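# Slide the blue rider until the beam balances level

## Task

Shift the blue rider weight along the beam to the spot where the beam stays level without support, then release it and pull the gripper away from the beam.

## Robot and tools

Robot: two six-joint arms with parallel grippers, left_arm and right_arm, facing each other across a table. In the scene frame the origin is the table centre, the table top is at z = +0.020 m and +z is up. left_arm's base is at (-0.020, +0.458, +0.039) m on the +y side; right_arm's is at (-0.020, -0.458, +0.039) m. Arm names do not match image left or right. Gripper poses, velocities and wrist camera poses are reported in that arm's own base frame; fixed cameras and the table use the scene frame. Reported hand positions can be off by a few cm, more at long reach.

Joint order everywhere, per arm: waist, shoulder, elbow, wrist pitch, wrist yaw, wrist roll, then the gripper. The shoulder is reversed: its signs in calls and results run opposite to the arm's convention, so its stated range 0.000 to 3.142 is -3.142 to 0.000 in your numbers. Other ranges (rad): waist -3.054..3.054, elbow 0..2.356, wrist pitch and yaw -1.571..1.571, wrist roll -3.142..3.142. Real ends can differ by 0.028 rad.

Row format (used by execute_actions and move): one flat list of 14 numbers covering both arms, each in [-1, 1]: six left_arm joint offsets, left opening, six right_arm joint offsets, right opening. Joint numbers are offsets, not poses, measured from the Joint targets shown in the last result (not from the previous row). Scale: 1.0 equals 2.055 rad for waist, shoulder and elbow, and 4.263 rad for the three wrist joints. Openings are absolute: +1 fully open, -1 fully closed; empty fingers meet near -0.78. Closing fully takes about 0.6 s. To leave a gripper unchanged, resend its current command (0 is a real command, not 'no change'). To keep an arm still, send 0 offsets for its joints.

execute_actions(actions, cameras): actions is a list of actions; each action is up to 15 rows, one per 1/30 s step, the last row held to fill 15 steps (0.5 s). An action that would push a joint more than 0.028 rad beyond its range is rejected for both arms; a malformed action or a bad first action rejects the whole call. An empty list just returns state and images. cameras: null or ["all"] for all, [] for none, or names from cam_head_left, cam_head_right, cam_high, cam_low, cam_left_wrist, cam_right_wrist.

move(target, speed, blend, opening_speed, blocking, cameras): drives all joints together toward one row, or a list of up to 15 rows; every row's offsets count from the same starting Joint targets. speed is rad/s for the joint with farthest to travel, 0.01 to 7, default 0.5; one value or one per target. blend (rad) rounds corners between listed targets. opening_speed (>= 0.2 per s on the -1..+1 scale) ramps the fingers. Paths take at least 0.5 s and get cut short beyond 10 s. Moves do not avoid obstacles or the other arm. The result adds a 'move:' line: done, off_target (resting more than 0.03 rad from target), moving, held, or fault, plus limits=held when steps were withheld. blocking=false returns after about 0.5 s while the move continues.

wait(seconds 0..10): lets time pass holding commands. stop(): brakes a running move. zoom_image(camera, region [x0,y0,x1,y1] pixels, at most 504x504) enlarges part of the latest image. show_instructions(): shows the reference image pages. finished_scene(): ends the scene irreversibly; the beam must stay level after the robot has let go.

Result lines: Joint positions and Joint velocities (rad, rad/s; last entry is the finger-pad gap in m, 0.080 open), Joint targets (the base for your next offsets), Tool commands, grip_measured (opening on the command scale, about 2 mm error), grip_effort_n (motor effort, negative closing; not pad force), Joint torques and External joint torques (noisy estimates), end_effector_position/quat. 'within noise' means the arm is still. Notes to watch: 'joint sent to its limit', 'joint command not followed' (clearance check altered targets), 'blocked' (arm stopped by contact), TORQUE FAULT (arm frozen 10 s), MOTOR HOT and OVER-TEMPERATURE FAULT.

Motion limits: each joint target may lead its measured angle by at most 0.368 rad (big three) or 0.763 rad (wrist); targets that would move the gripper over 70 mm are scaled back, so big moves span several actions. Friction and gravity may leave joints short, and tiny turns may not happen.

Gripper: fingers point along its +x and close along y; the reported point sits between the fingers 3-4 cm behind the tips; only the last 1.5 cm of each pad is flat. To grip, command about 0.08 below the grip_measured value at contact.

Cautions: the beam balance is delicate, so approach slowly and nudge the rider in small steps, checking beam tilt in the camera images. Contact-torque limits are low at the wrist (about 3 N m), so avoid pressing hard. Never let the arms collide or a gripper close on the other arm. Don't knock the rider or beam off the table. Open the gripper only when the rider is still, then lift away. Stretched or loaded poses heat motors; don't linger. Thinking time lets the scene run.

Each tool is called by a JSON object that holds its "method" and its "body".

Reference images:

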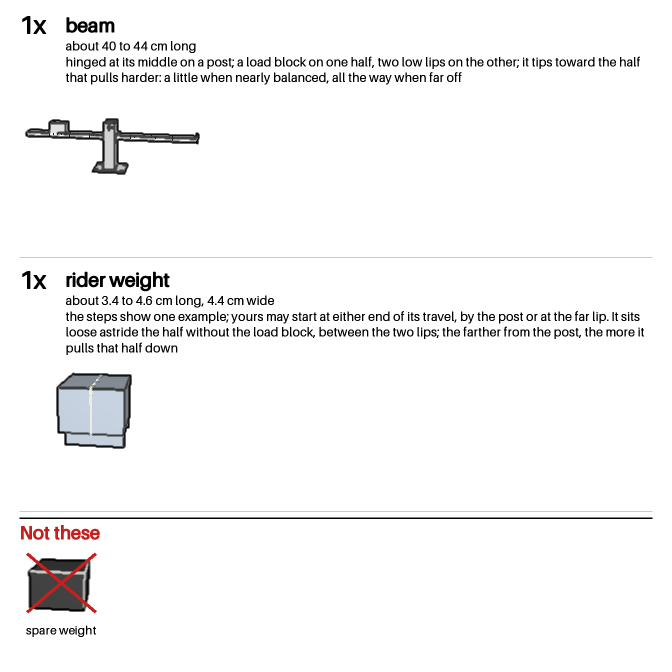

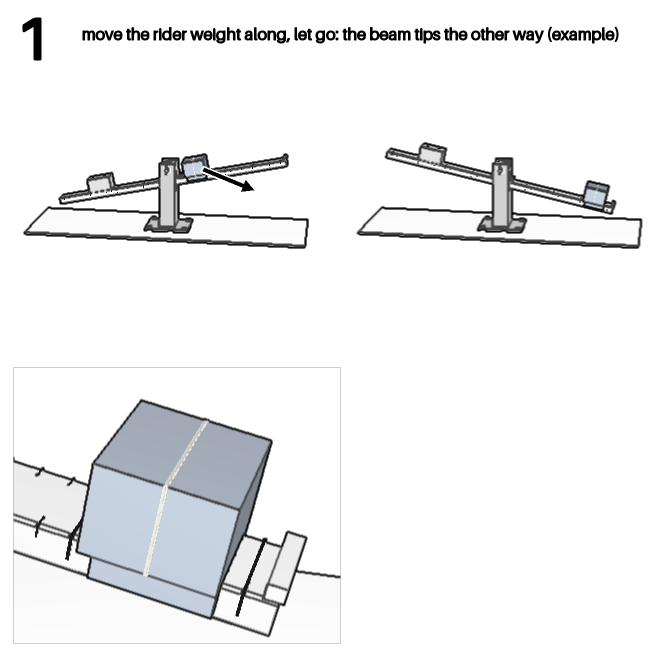

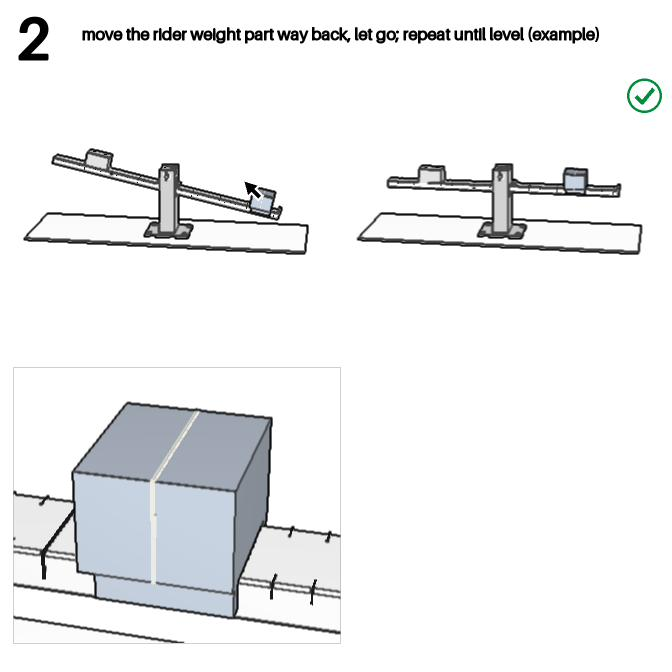

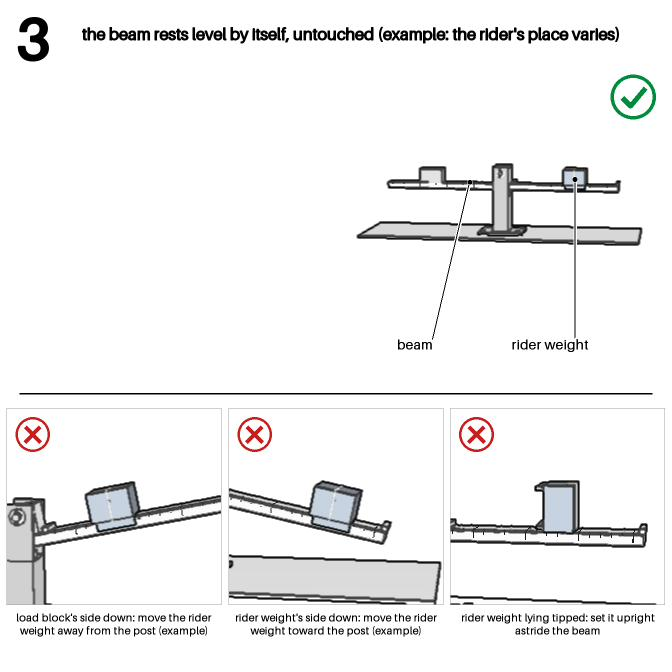

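## Session

{"method": "execute_actions", "body": {"actions": []}}

Scene clock: 0.00 s.
left_arm: end_effector_position=(+0.4128, +0.1908, +0.1782) grip_measured=+1.000 grip_effort_n=n/a end_effector_quat_wxyz=(+0.850, -0.273, +0.013, +0.450) | right_arm: end_effector_position=(+0.3256, +0.0522, +0.3574) grip_measured=+1.000 grip_effort_n=n/a end_effector_quat_wxyz=(+0.950, +0.251, +0.041, +0.183)
Joint positions: left_arm=[0.233 -1.682 0.924 0.417 -0.643 -0.699 0.08] | right_arm=[-0.018 -0.958 0.857 0.116 -0.396 0.519 0.08]
Joint velocities: within noise
Joint torques (N m): no reading
External joint torques (N m): no reading
Heat: left arm: hottest wrist yaw 34 °C (+0.0 °C/min); right arm: hottest wrist pitch 36 °C (+0.0 °C/min).
Joint targets: left_arm=[0.228 -1.672 0.933 0.424 -0.650 -0.694] | right_arm=[-0.013 -0.948 0.871 0.124 -0.401 0.513]
Tool commands: left_gripper/opening=+1.0 right_gripper/opening=+1.0

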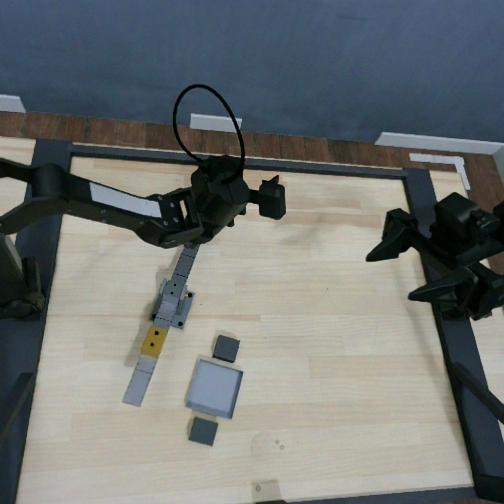

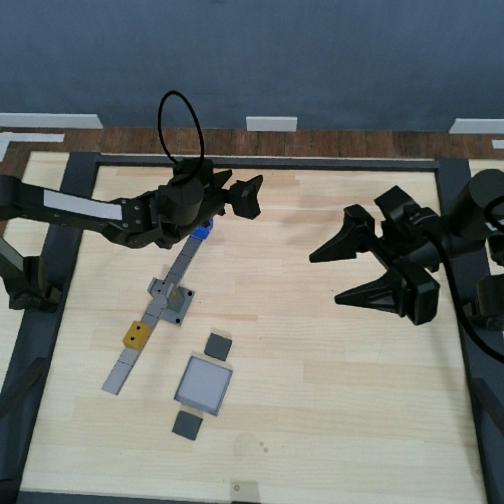

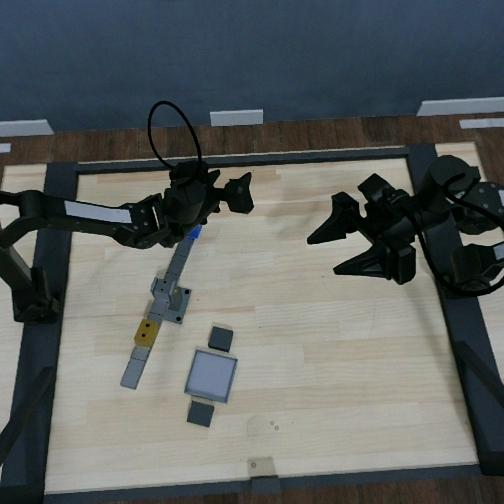

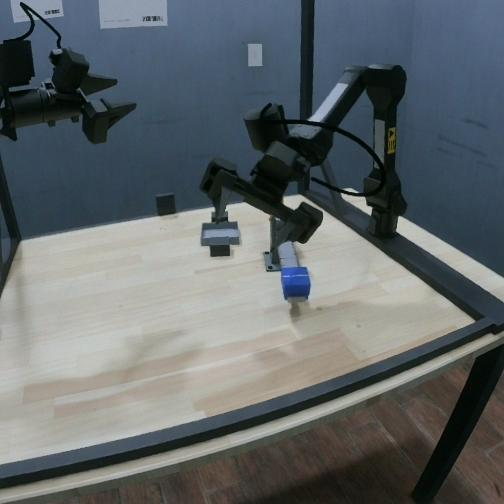

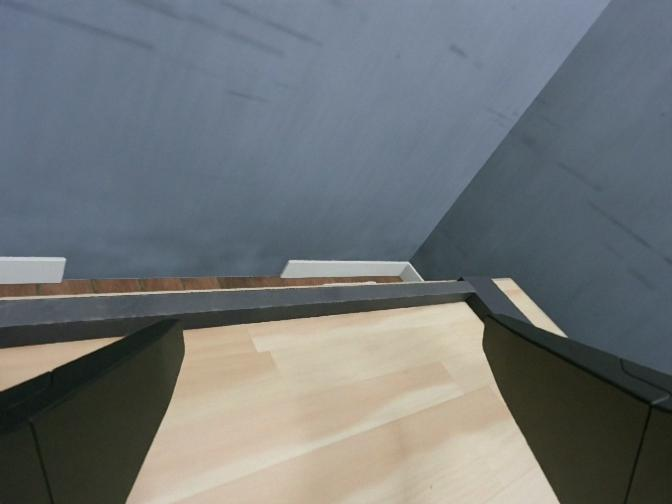

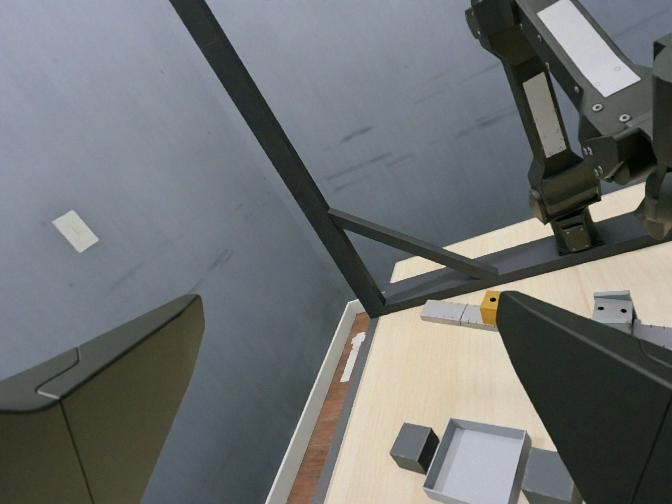

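{"method": "zoom_image", "body": {"camera": "cam_high", "region": [100, 180, 280, 400]}}

{"method": "zoom_image", "body": {"camera": "cam_low", "region": [180, 130, 400, 330]}}

{"method": "zoom_image", "body": {"camera": "cam_head_right", "region": [80, 130, 260, 450]}}

Scaled by 2.291.

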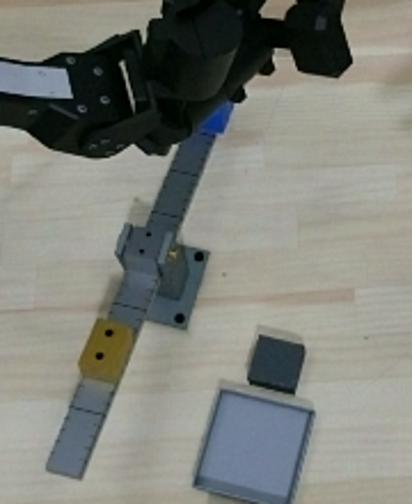

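Scaled by 2.291.

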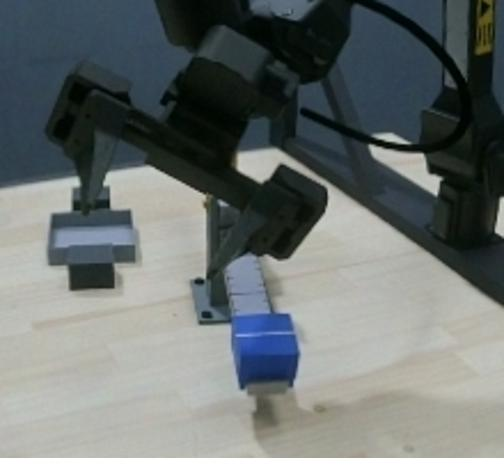

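Scaled by 1.575.

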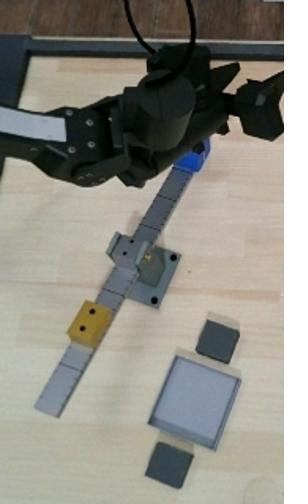

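{"method": "move", "body": {"target": [0.12394, -0.19513, 0.53139, -0.4532, 0.15248, -0.01712, 1.0, 0.2837, -0.27105, -0.2034, 0.17711, 0.30096, -0.08515, 1.0], "speed": 0.9}}

Scene clock: 300.37 s.
left_arm: end_effector_position=(+0.3470, +0.1839, +0.1593) grip_measured=+1.000 grip_effort_n=0.2 end_effector_quat_wxyz=(+0.571, -0.412, +0.579, +0.412) | right_arm: end_effector_position=(+0.3484, +0.0841, +0.1544) grip_measured=+1.000 grip_effort_n=-3.5 end_effector_quat_wxyz=(+0.986, +0.014, +0.057, -0.157)
Joint positions: left_arm=[0.488 -2.07 1.998 -1.509 0.001 -0.756 0.08] | right_arm=[0.564 -1.508 0.458 0.866 0.87 0.151 0.08]
Joint velocities: within noise
Joint torques (N m): left_arm=[0.01 7.42 7.39 0.03 0.12 -0.29] | right_arm=[0.15 4.3 2.96 1.78 0.35 -0.19]
External joint torques (N m): left_arm=[0.03 -1.94 1.72 -0.31 0.15 -0.29] | right_arm=[0.13 -0.24 -2.04 0.35 0.27 -0.19]
Heat: left arm: hottest wrist pitch 35 °C (+0.0 °C/min); right arm: hottest wrist pitch 44 °C (+1.0 °C/min).
Joint targets: left_arm=[0.483 -2.073 2.026 -1.508 0.000 -0.767] | right_arm=[0.571 -1.505 0.453 0.879 0.882 0.150]
move: done
camera_calibration:
cam_left_wrist: T_world_to_cam=[[0.948405, -0.315449, 0.0319319, -0.274264], [-0.309306, -0.898367, 0.311874, 0.256795], [-0.0696938, -0.30566, -0.949587, 0.312847], [0, 0, 0, 1]] pos_world=[0.361345, 0.239805, 0.225745]
cam_right_wrist: T_world_to_cam=[[-0.32624, -0.9452, -0.012808, 0.199942], [-0.459792, 0.170509, -0.871503, 0.305858], [0.825929, -0.27843, -0.490222, -0.108359], [0, 0, 0, 1]] pos_world=[0.295358, 0.106663, 0.215997]

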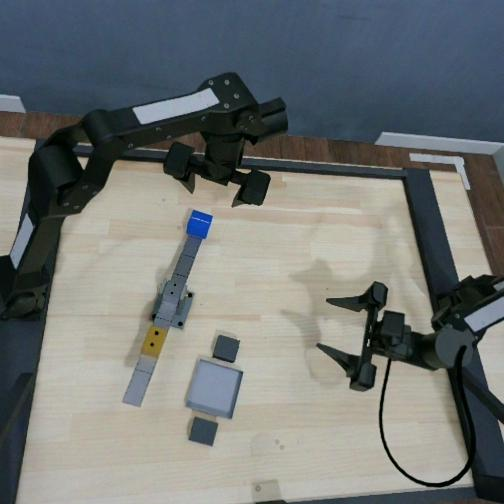

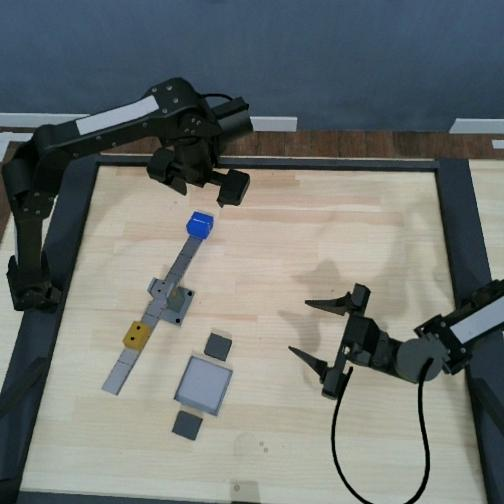

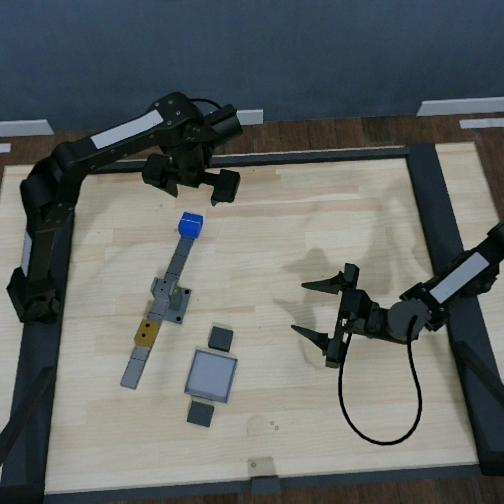

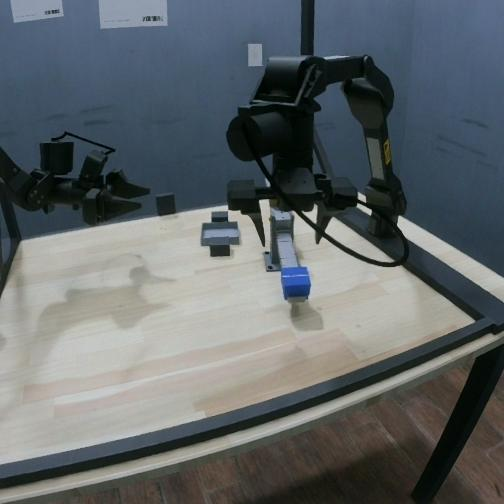

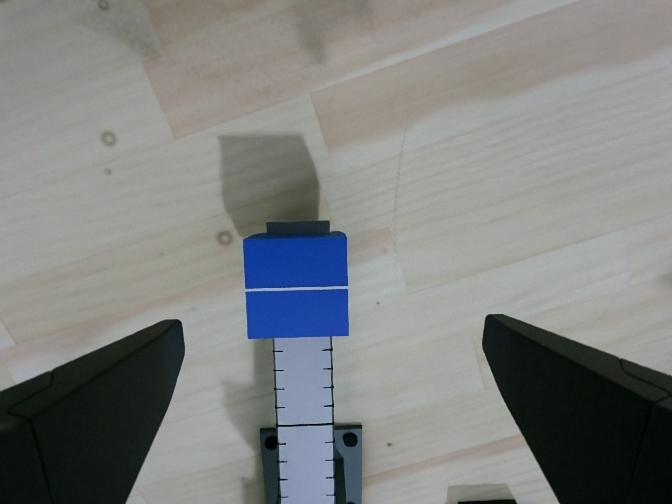

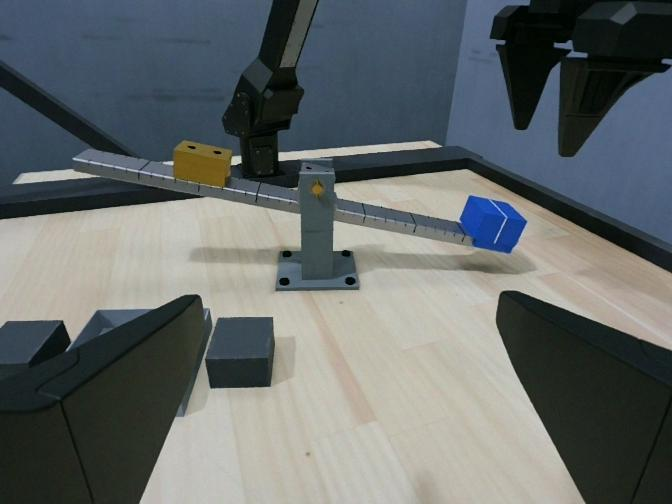

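{"method": "zoom_image", "body": {"camera": "cam_right_wrist", "region": [60, 120, 310, 300]}}

{"method": "zoom_image", "body": {"camera": "cam_right_wrist", "region": [290, 130, 540, 310]}}

{"method": "zoom_image", "body": {"camera": "cam_left_wrist", "region": [180, 200, 420, 504]}}

Scaled by 2.016.

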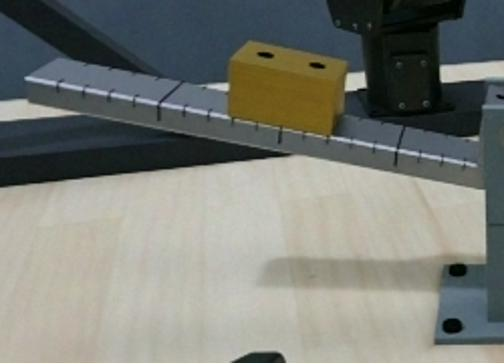

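Scaled by 2.016.

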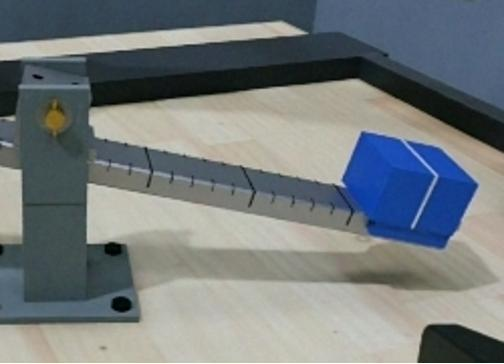

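Scaled by 1.658.

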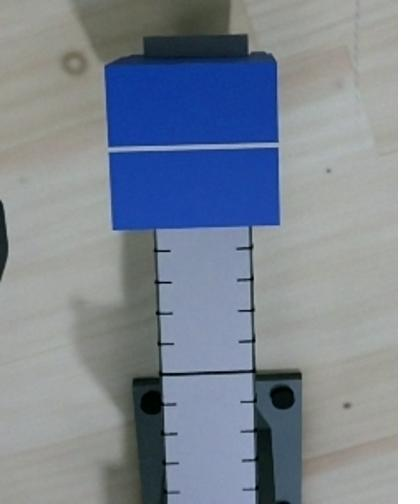

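{"method": "zoom_image", "body": {"camera": "cam_low", "region": [200, 40, 430, 330]}}

{"method": "zoom_image", "body": {"camera": "cam_head_left", "region": [120, 50, 320, 260]}}

Scaled by 1.738.

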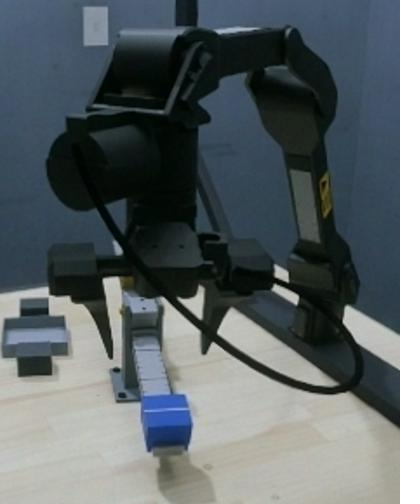

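Scaled by 2.400.

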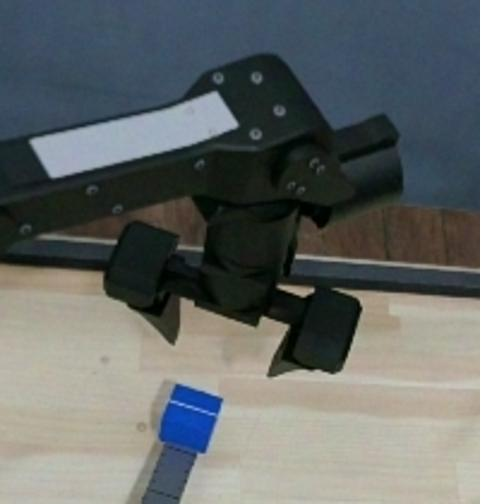

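{"method": "move", "body": {"target": [0.04331, -0.04866, -0.03066, -0.01079, 0.04152, 0.39174, 1.0, 0, 0, 0, 0, 0, 0, 1.0], "speed": 0.9}}

Scene clock: 690.77 s.
left_arm: end_effector_position=(+0.3340, +0.1868, +0.1200) grip_measured=+1.000 grip_effort_n=-1.2 end_effector_quat_wxyz=(+0.686, +0.019, +0.702, -0.191) | right_arm: end_effector_position=(+0.3484, +0.0834, +0.1544) grip_measured=+1.000 grip_effort_n=-3.5 end_effector_quat_wxyz=(+0.986, +0.014, +0.057, -0.158)
Joint positions: left_arm=[0.575 -2.169 1.973 -1.555 0.167 0.89 0.08] | right_arm=[0.562 -1.508 0.458 0.866 0.872 0.151 0.08]
Joint velocities: within noise
Joint torques (N m): left_arm=[0.13 7.8 3.14 -0.17 0.31 0.26] | right_arm=[0.23 4.36 2.86 1.78 0.26 -0.17]
External joint torques (N m): left_arm=[0.28 -2 -2.26 -0.17 0.15 0.25] | right_arm=[0.18 -0.16 -2.13 0.36 0.19 -0.17]
Heat: left arm: hottest shoulder 40 °C (+0.0 °C/min); right arm: hottest wrist pitch 52 °C (+1.0 °C/min). Fold the right arm in close to its base, or ease its load, before you think long.
Joint targets: left_arm=[0.572 -2.173 1.963 -1.554 0.177 0.903] | right_arm=[0.571 -1.505 0.453 0.879 0.882 0.150]
MOTOR HOT: the wrist pitch of the right arm reports 52 °C; the controller stops that arm at 95 °C. To cool a motor, set the load down, stop pushing, or move to a pose that needs little force.
move: done
camera_calibration:
cam_left_wrist: T_world_to_cam=[[-0.280077, -0.918286, 0.279836, 0.233272], [-0.891098, 0.357118, 0.280021, 0.231236], [-0.357073, -0.170934, -0.918303, 0.342633], [0, 0, 0, 1]] pos_world=[0.393734, 0.190199, 0.184612]
cam_right_wrist: T_world_to_cam=[[-0.329068, -0.944222, -0.012611, 0.200134], [-0.459225, 0.171684, -0.871572, 0.305774], [0.825122, -0.281015, -0.490106, -0.108203], [0, 0, 0, 1]] pos_world=[0.295557, 0.106068, 0.215997]

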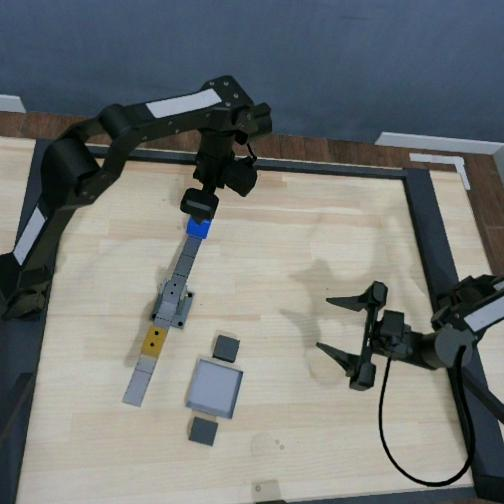

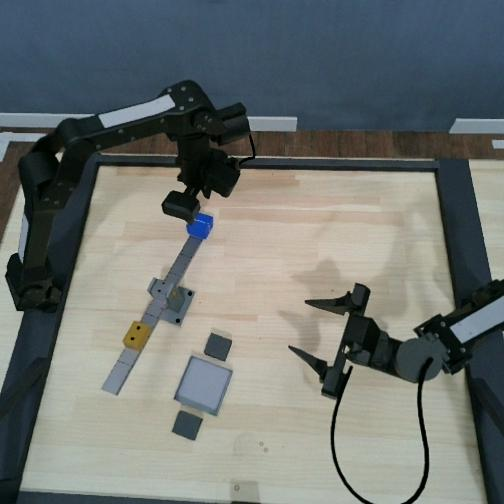

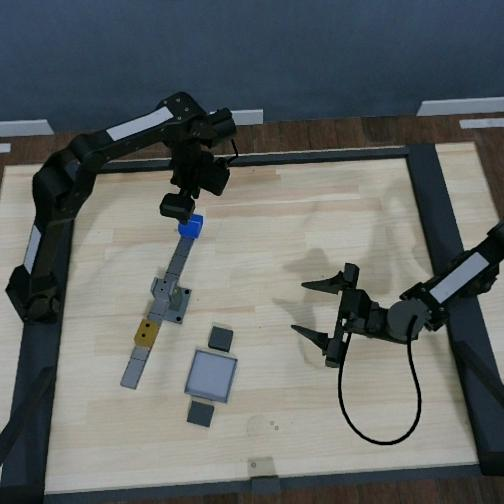

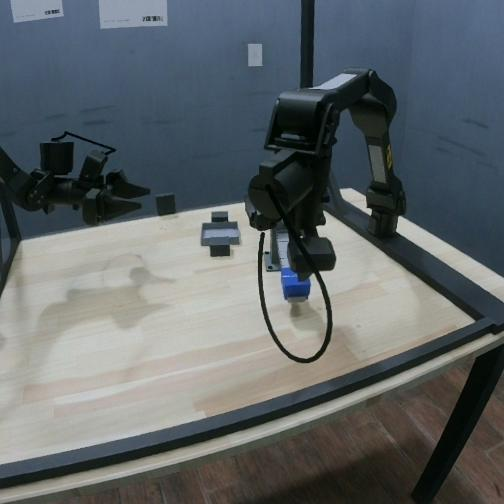

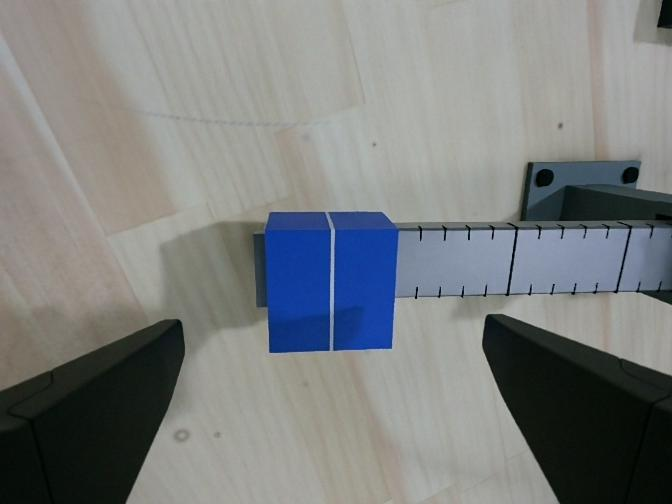

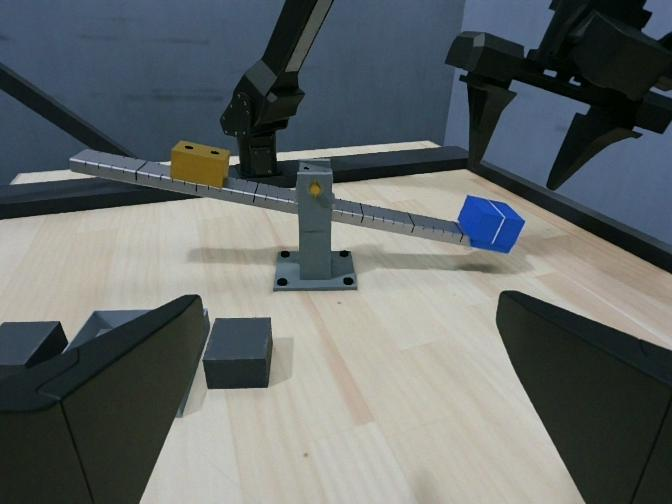

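{"method": "move", "body": {"target": [-0.00365, -0.00083, -0.08175, 0.02801, 0.0054, 0.0, 1.0, 0, 0, 0, 0, 0, 0, 1.0], "speed": 0.25, "cameras": ["cam_left_wrist", "cam_right_wrist", "cam_low"]}}

Scene clock: 777.97 s.
left_arm: end_effector_position=(+0.3268, +0.1768, +0.0789) grip_measured=+1.000 grip_effort_n=-1.2 end_effector_quat_wxyz=(+0.676, -0.001, +0.708, -0.207) | right_arm: end_effector_position=(+0.3484, +0.0834, +0.1544) grip_measured=+1.000 grip_effort_n=-3.5 end_effector_quat_wxyz=(+0.986, +0.014, +0.057, -0.158)
Joint positions: left_arm=[0.572 -2.174 1.806 -1.434 0.19 0.89 0.08] | right_arm=[0.562 -1.508 0.458 0.866 0.872 0.151 0.08]
Joint velocities: within noise
Joint torques (N m): left_arm=[-0.22 7.94 3.05 0.23 0.32 0.26] | right_arm=[0.05 4.37 2.93 1.75 0.29 -0.2]
External joint torques (N m): left_arm=[-0.19 -1.77 -2.23 0.31 0.16 0.25] | right_arm=[0.04 -0.16 -2.04 0.33 0.21 -0.21]
Heat: left arm: hottest shoulder 40 °C (+0.0 °C/min); right arm: hottest wrist pitch 52 °C (+0.0 °C/min). Fold the right arm in close to its base, or ease its load, before you think long.
Joint targets: left_arm=[0.565 -2.175 1.795 -1.435 0.200 0.903] | right_arm=[0.571 -1.505 0.453 0.879 0.882 0.150]
MOTOR HOT: still on. The wrist pitch of the right arm reports 52 °C.
move: done
camera_calibration:
cam_left_wrist: T_world_to_cam=[[-0.269299, -0.904581, 0.330472, 0.223593], [-0.883045, 0.368874, 0.29011, 0.234391], [-0.38433, -0.213695, -0.898123, 0.315489], [0, 0, 0, 1]] pos_world=[0.388443, 0.183216, 0.141458]
cam_right_wrist: T_world_to_cam=[[-0.329068, -0.944222, -0.012611, 0.200134], [-0.459225, 0.171684, -0.871572, 0.305774], [0.825122, -0.281015, -0.490106, -0.108203], [0, 0, 0, 1]] pos_world=[0.295557, 0.106068, 0.215997]
Images, in order (width x height): cam_low 504x504, cam_left_wrist 672x504, cam_right_wrist 672x504.

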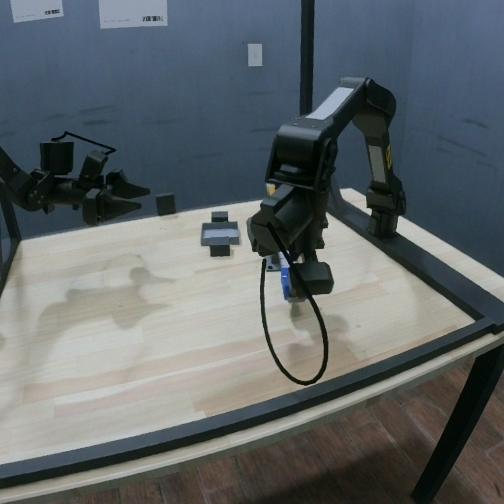

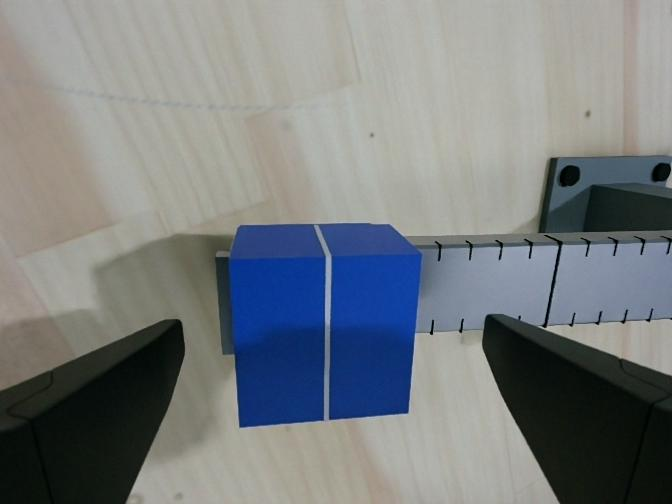

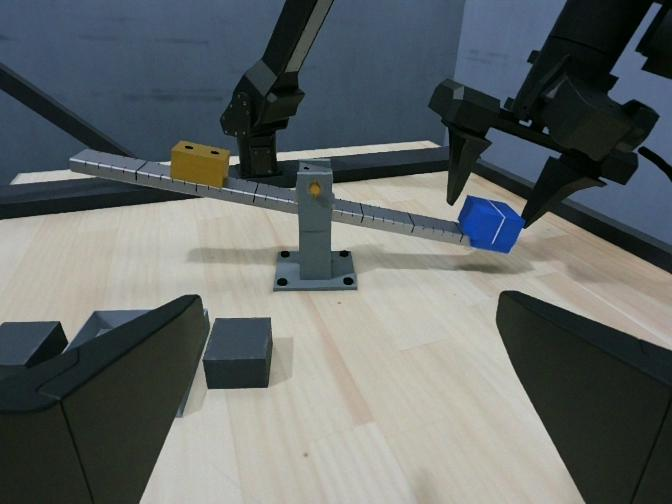

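{"method": "zoom_image", "body": {"camera": "cam_right_wrist", "region": [400, 60, 672, 264]}}

Scaled by 1.853.

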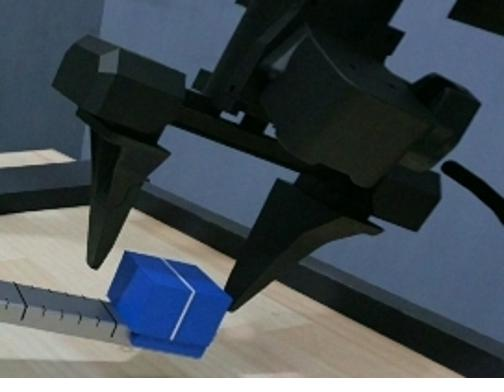

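{"method": "move", "body": {"target": [-0.018, 0.03611, -0.04545, 0.00617, 0.00195, -0.00861, 0.556, 0, 0, 0, 0, 0, 0, 1.0], "speed": 0.05, "opening_speed": 0.5, "cameras": ["cam_left_wrist", "cam_right_wrist"]}}

Scene clock: 866.67 s.
left_arm: end_effector_position=(+0.3195, +0.1564, +0.0770) grip_measured=+0.559 grip_effort_n=-16.0 end_effector_quat_wxyz=(+0.669, -0.001, +0.712, -0.215) | right_arm: end_effector_position=(+0.3484, +0.0834, +0.1544) grip_measured=+1.000 grip_effort_n=-4.0 end_effector_quat_wxyz=(+0.986, +0.014, +0.057, -0.158)
Joint positions: left_arm=[0.537 -2.122 1.712 -1.406 0.194 0.869 0.06] | right_arm=[0.562 -1.508 0.458 0.866 0.872 0.151 0.08]
Joint velocities: within noise
Joint torques (N m): left_arm=[-0.38 9.97 2.93 0.12 0.4 -0.28] | right_arm=[0.15 4.3 2.81 1.76 0.29 -0.17]
External joint torques (N m): left_arm=[-0.4 0.61 -2.38 0.2 0.25 -0.3] | right_arm=[0.11 -0.19 -2.12 0.36 0.21 -0.18]
Heat: left arm: hottest shoulder 39 °C (+0.0 °C/min); right arm: hottest wrist pitch 53 °C (+0.0 °C/min). Fold the right arm in close to its base, or ease its load, before you think long.
Joint targets: left_arm=[0.528 -2.101 1.701 -1.408 0.209 0.867] | right_arm=[0.571 -1.505 0.453 0.879 0.882 0.150]
MOTOR HOT: still on. The wrist pitch of the right arm reports 53 °C.
move: done
camera_calibration:
cam_left_wrist: T_world_to_cam=[[-0.276482, -0.897813, 0.342766, 0.204209], [-0.873317, 0.383586, 0.300298, 0.229884], [-0.401092, -0.216316, -0.890131, 0.311702], [0, 0, 0, 1]] pos_world=[0.382243, 0.162588, 0.138426]
cam_right_wrist: T_world_to_cam=[[-0.329068, -0.944222, -0.012611, 0.200134], [-0.459225, 0.171684, -0.871572, 0.305774], [0.825122, -0.281015, -0.490106, -0.108203], [0, 0, 0, 1]] pos_world=[0.295557, 0.106068, 0.215997]
Images, in order (width x height): cam_left_wrist 672x504, cam_right_wrist 672x504.

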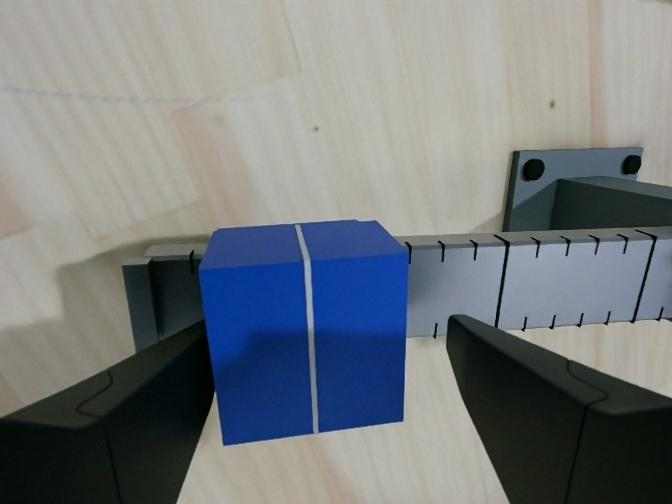

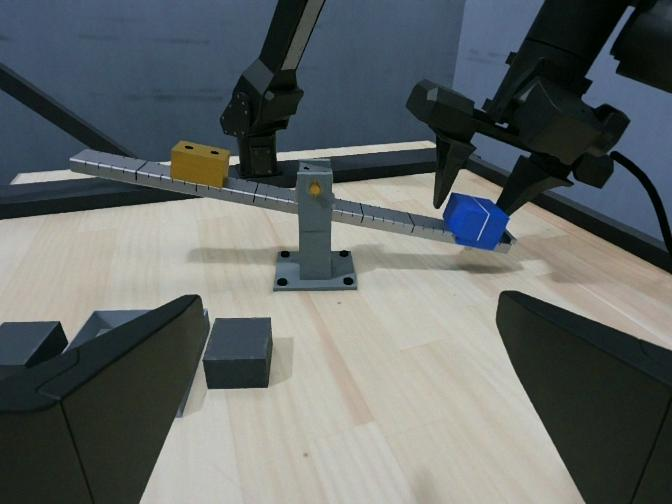

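{"method": "move", "body": {"target": [-0.018, 0.04428, -0.03455, 0.00235, 0.00258, -0.01056, 0.556, 0, 0, 0, 0, 0, 0, 1.0], "speed": 0.05, "cameras": ["cam_left_wrist", "cam_right_wrist"]}}

Scene clock: 890.97 s.
left_arm: end_effector_position=(+0.3139, +0.1366, +0.0928) grip_measured=+0.559 grip_effort_n=-15.6 end_effector_quat_wxyz=(+0.677, +0.002, +0.706, -0.208) | right_arm: end_effector_position=(+0.3484, +0.0834, +0.1544) grip_measured=+1.000 grip_effort_n=-3.5 end_effector_quat_wxyz=(+0.986, +0.014, +0.057, -0.158)
Joint positions: left_arm=[0.5 -2.03 1.642 -1.396 0.205 0.824 0.06] | right_arm=[0.562 -1.508 0.458 0.866 0.872 0.151 0.08]
Joint velocities: within noise
Joint torques (N m): left_arm=[-0.4 9.38 3.15 0.17 0.41 -0.27] | right_arm=[0.22 4.35 2.96 1.77 0.28 -0.17]
External joint torques (N m): left_arm=[-0.34 0.57 -2.25 0.18 0.24 -0.28] | right_arm=[0.2 -0.11 -1.96 0.37 0.2 -0.17]
Heat: left arm: hottest shoulder 44 °C (+5.0 °C/min); right arm: hottest wrist pitch 54 °C (+1.0 °C/min). Fold the right arm in close to its base, or ease its load, before you think long.
Joint targets: left_arm=[0.491 -2.010 1.630 -1.398 0.220 0.822] | right_arm=[0.571 -1.505 0.453 0.879 0.882 0.150]
MOTOR HOT: still on. The wrist pitch of the right arm reports 54 °C.
move: done
camera_calibration:
cam_left_wrist: T_world_to_cam=[[-0.276045, -0.903788, 0.327058, 0.181586], [-0.8824, 0.373197, 0.286522, 0.233319], [-0.381012, -0.209503, -0.900521, 0.312939], [0, 0, 0, 1]] pos_world=[0.37524, 0.142603, 0.155568]
cam_right_wrist: T_world_to_cam=[[-0.329068, -0.944222, -0.012611, 0.200134], [-0.459225, 0.171684, -0.871572, 0.305774], [0.825122, -0.281015, -0.490106, -0.108203], [0, 0, 0, 1]] pos_world=[0.295557, 0.106068, 0.215997]
Images, in order (width x height): cam_left_wrist 672x504, cam_right_wrist 672x504.

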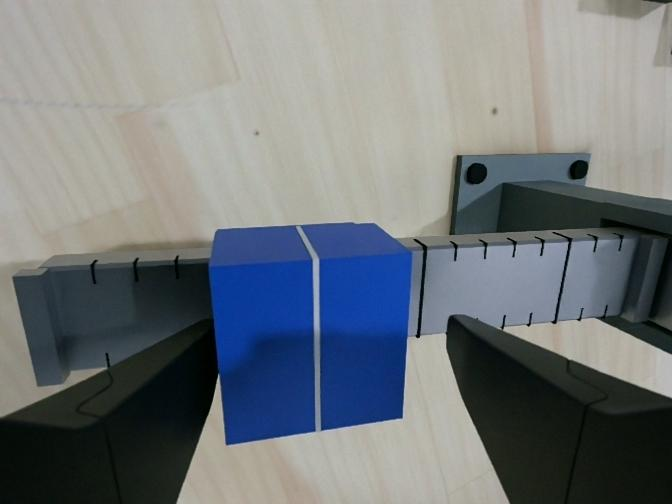

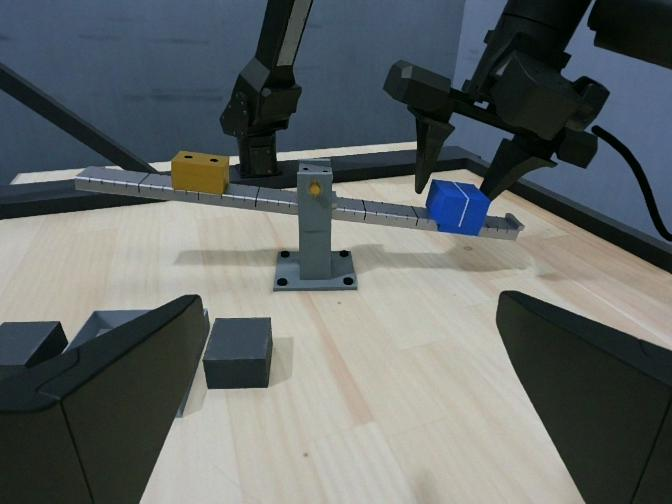

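{"method": "zoom_image", "body": {"camera": "cam_right_wrist", "region": [60, 120, 310, 300]}}

{"method": "zoom_image", "body": {"camera": "cam_right_wrist", "region": [290, 130, 540, 310]}}

Scaled by 2.016.

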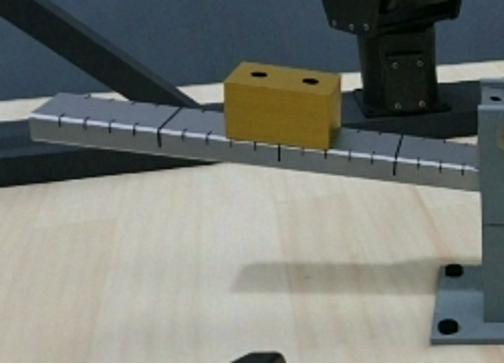

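Scaled by 2.016.

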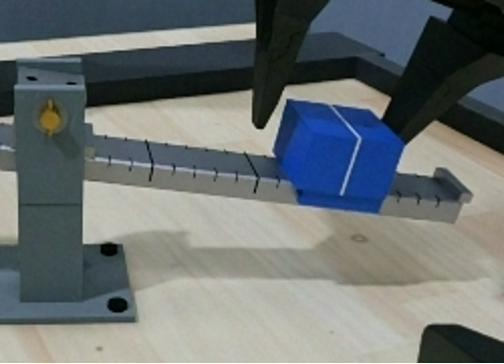

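{"method": "move", "body": {"target": [0, 0, 0, 0, 0, 0, 0.68, 0, 0, 0, 0, 0, 0, 1.0], "speed": 0.05, "opening_speed": 0.3, "cameras": ["cam_left_wrist", "cam_right_wrist"]}}

{"method": "zoom_image", "body": {"camera": "cam_right_wrist", "region": [60, 120, 310, 300]}}

{"method": "zoom_image", "body": {"camera": "cam_right_wrist", "region": [290, 130, 540, 310]}}

Scene clock: 921.27 s.
left_arm: end_effector_position=(+0.3140, +0.1356, +0.0926) grip_measured=+0.676 grip_effort_n=15.6 end_effector_quat_wxyz=(+0.677, +0.001, +0.706, -0.209) | right_arm: end_effector_position=(+0.3484, +0.0834, +0.1544) grip_measured=+1.000 grip_effort_n=-4.0 end_effector_quat_wxyz=(+0.986, +0.014, +0.057, -0.158)
Joint positions: left_arm=[0.499 -2.03 1.64 -1.396 0.208 0.823 0.065] | right_arm=[0.562 -1.508 0.458 0.866 0.872 0.151 0.08]
Joint velocities: within noise
Joint torques (N m): left_arm=[-0.22 9.29 3.05 0.15 0.32 -0.28] | right_arm=[0.1 4.36 3 1.75 0.32 -0.19]
External joint torques (N m): left_arm=[-0.14 0.69 -2.19 0.18 0.16 -0.29] | right_arm=[0.09 -0.16 -1.94 0.34 0.23 -0.19]
Heat: left arm: hottest shoulder 45 °C (+6.1 °C/min); right arm: hottest wrist pitch 54 °C (+1.0 °C/min). Fold the right arm in close to its base, or ease its load, before you think long.
Joint targets: left_arm=[0.491 -2.010 1.630 -1.398 0.220 0.822] | right_arm=[0.571 -1.505 0.453 0.879 0.882 0.150]
MOTOR HOT: still on. The wrist pitch of the right arm reports 54 °C.
move: done
camera_calibration:
cam_left_wrist: T_world_to_cam=[[-0.275466, -0.902848, 0.330127, 0.180131], [-0.882537, 0.37366, 0.285493, 0.233908], [-0.381112, -0.212706, -0.899728, 0.312999], [0, 0, 0, 1]] pos_world=[0.37534, 0.141805, 0.155369]
cam_right_wrist: T_world_to_cam=[[-0.329068, -0.944222, -0.012611, 0.200134], [-0.459225, 0.171684, -0.871572, 0.305774], [0.825122, -0.281015, -0.490106, -0.108203], [0, 0, 0, 1]] pos_world=[0.295557, 0.106068, 0.215997]
Images, in order (width x height): cam_left_wrist 672x504, cam_right_wrist 672x504.

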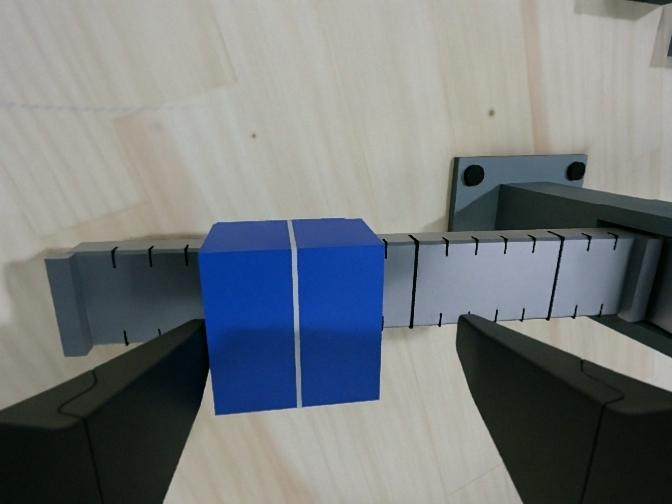

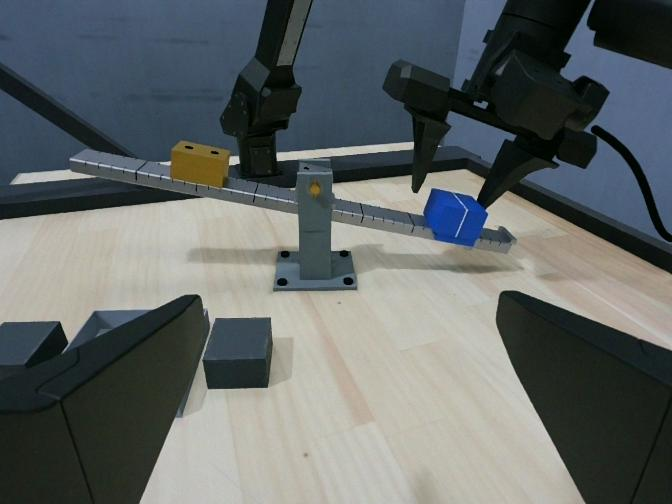

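Scaled by 2.016.

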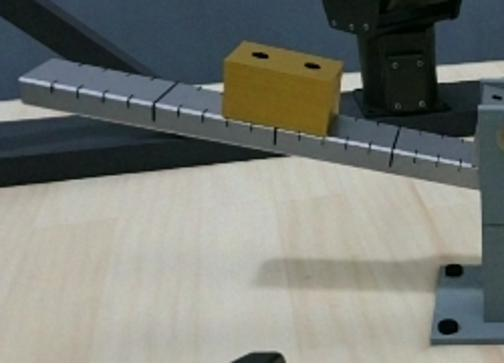

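Scaled by 2.016.

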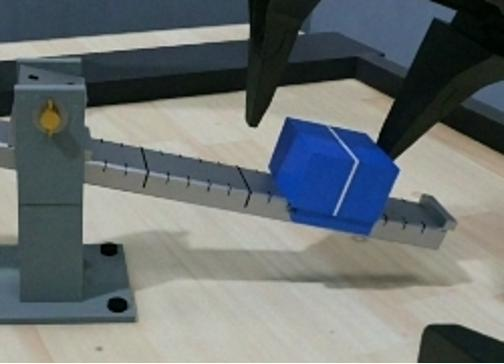

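{"method": "move", "body": {"target": [[-0.01771, 0.02706, -0.03372, 0.00476, 0.00108, -0.00849, 0.68, 0, 0, 0, 0, 0, 0, 1.0], [-0.01771, 0.02706, -0.03372, 0.00476, 0.00108, -0.00849, 0.78, 0, 0, 0, 0, 0, 0, 1.0]], "speed": 0.05, "opening_speed": 0.3, "cameras": ["cam_left_wrist", "cam_right_wrist"]}}

Scene clock: 945.57 s.
left_arm: end_effector_position=(+0.3079, +0.1178, +0.0956) grip_measured=+0.776 grip_effort_n=15.1 end_effector_quat_wxyz=(+0.676, +0.003, +0.707, -0.209) | right_arm: end_effector_position=(+0.3484, +0.0834, +0.1544) grip_measured=+1.000 grip_effort_n=-3.5 end_effector_quat_wxyz=(+0.986, +0.014, +0.057, -0.158)
Joint positions: left_arm=[0.462 -1.973 1.571 -1.376 0.213 0.787 0.07] | right_arm=[0.562 -1.508 0.458 0.866 0.872 0.151 0.08]
Joint velocities: within noise
Joint torques (N m): left_arm=[-0.26 8.83 3.08 0.15 0.33 -0.28] | right_arm=[0.16 4.27 2.92 1.79 0.28 -0.17]
External joint torques (N m): left_arm=[-0.24 0.44 -2.28 0.16 0.16 -0.29] | right_arm=[0.15 -0.18 -2 0.4 0.2 -0.17]
Heat: left arm: hottest shoulder 43 °C (+0.0 °C/min); right arm: hottest wrist pitch 54 °C (+1.0 °C/min). Fold the right arm in close to its base, or ease its load, before you think long.
Joint targets: left_arm=[0.454 -1.954 1.561 -1.378 0.224 0.786] | right_arm=[0.571 -1.505 0.453 0.879 0.882 0.150]
MOTOR HOT: still on. The wrist pitch of the right arm reports 54 °C.
move: done
camera_calibration:
cam_left_wrist: T_world_to_cam=[[-0.277035, -0.903107, 0.3281, 0.162135], [-0.881451, 0.374791, 0.287362, 0.233802], [-0.382487, -0.209594, -0.899874, 0.309652], [0, 0, 0, 1]] pos_world=[0.36944, 0.1237, 0.158266]
cam_right_wrist: T_world_to_cam=[[-0.329068, -0.944222, -0.012611, 0.200134], [-0.459225, 0.171684, -0.871572, 0.305774], [0.825122, -0.281015, -0.490106, -0.108203], [0, 0, 0, 1]] pos_world=[0.295557, 0.106068, 0.215997]
Images, in order (width x height): cam_left_wrist 672x504, cam_right_wrist 672x504.

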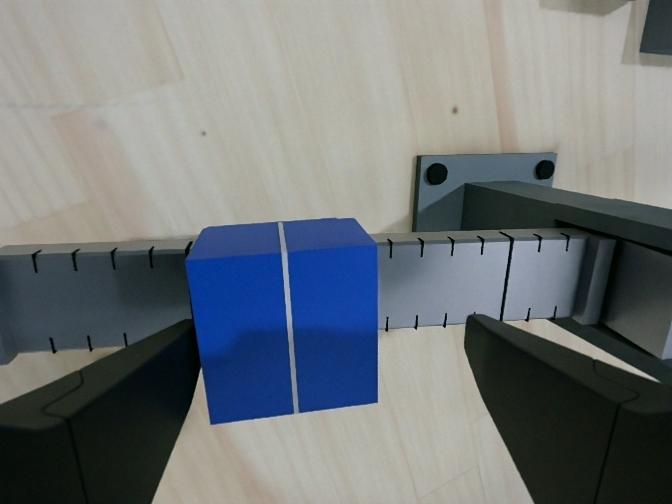

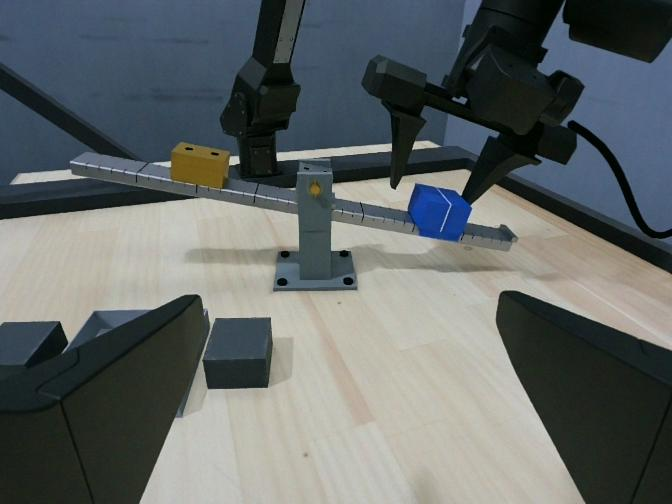

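{"method": "zoom_image", "body": {"camera": "cam_right_wrist", "region": [60, 120, 310, 300]}}

{"method": "zoom_image", "body": {"camera": "cam_right_wrist", "region": [290, 130, 540, 310]}}

Scaled by 2.016.

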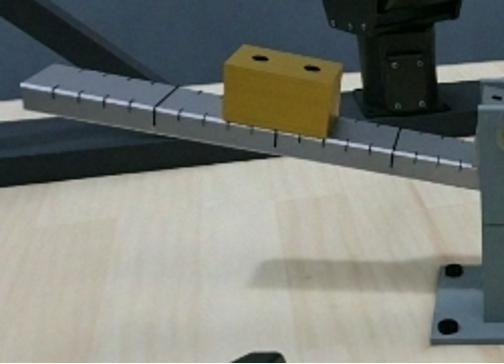

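Scaled by 2.016.

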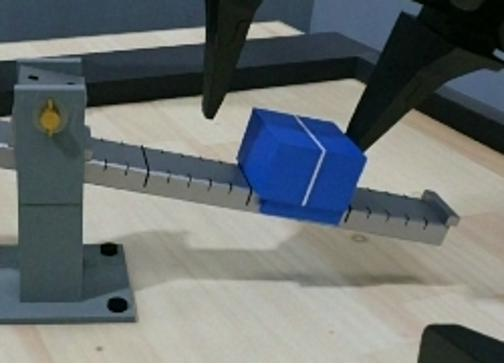

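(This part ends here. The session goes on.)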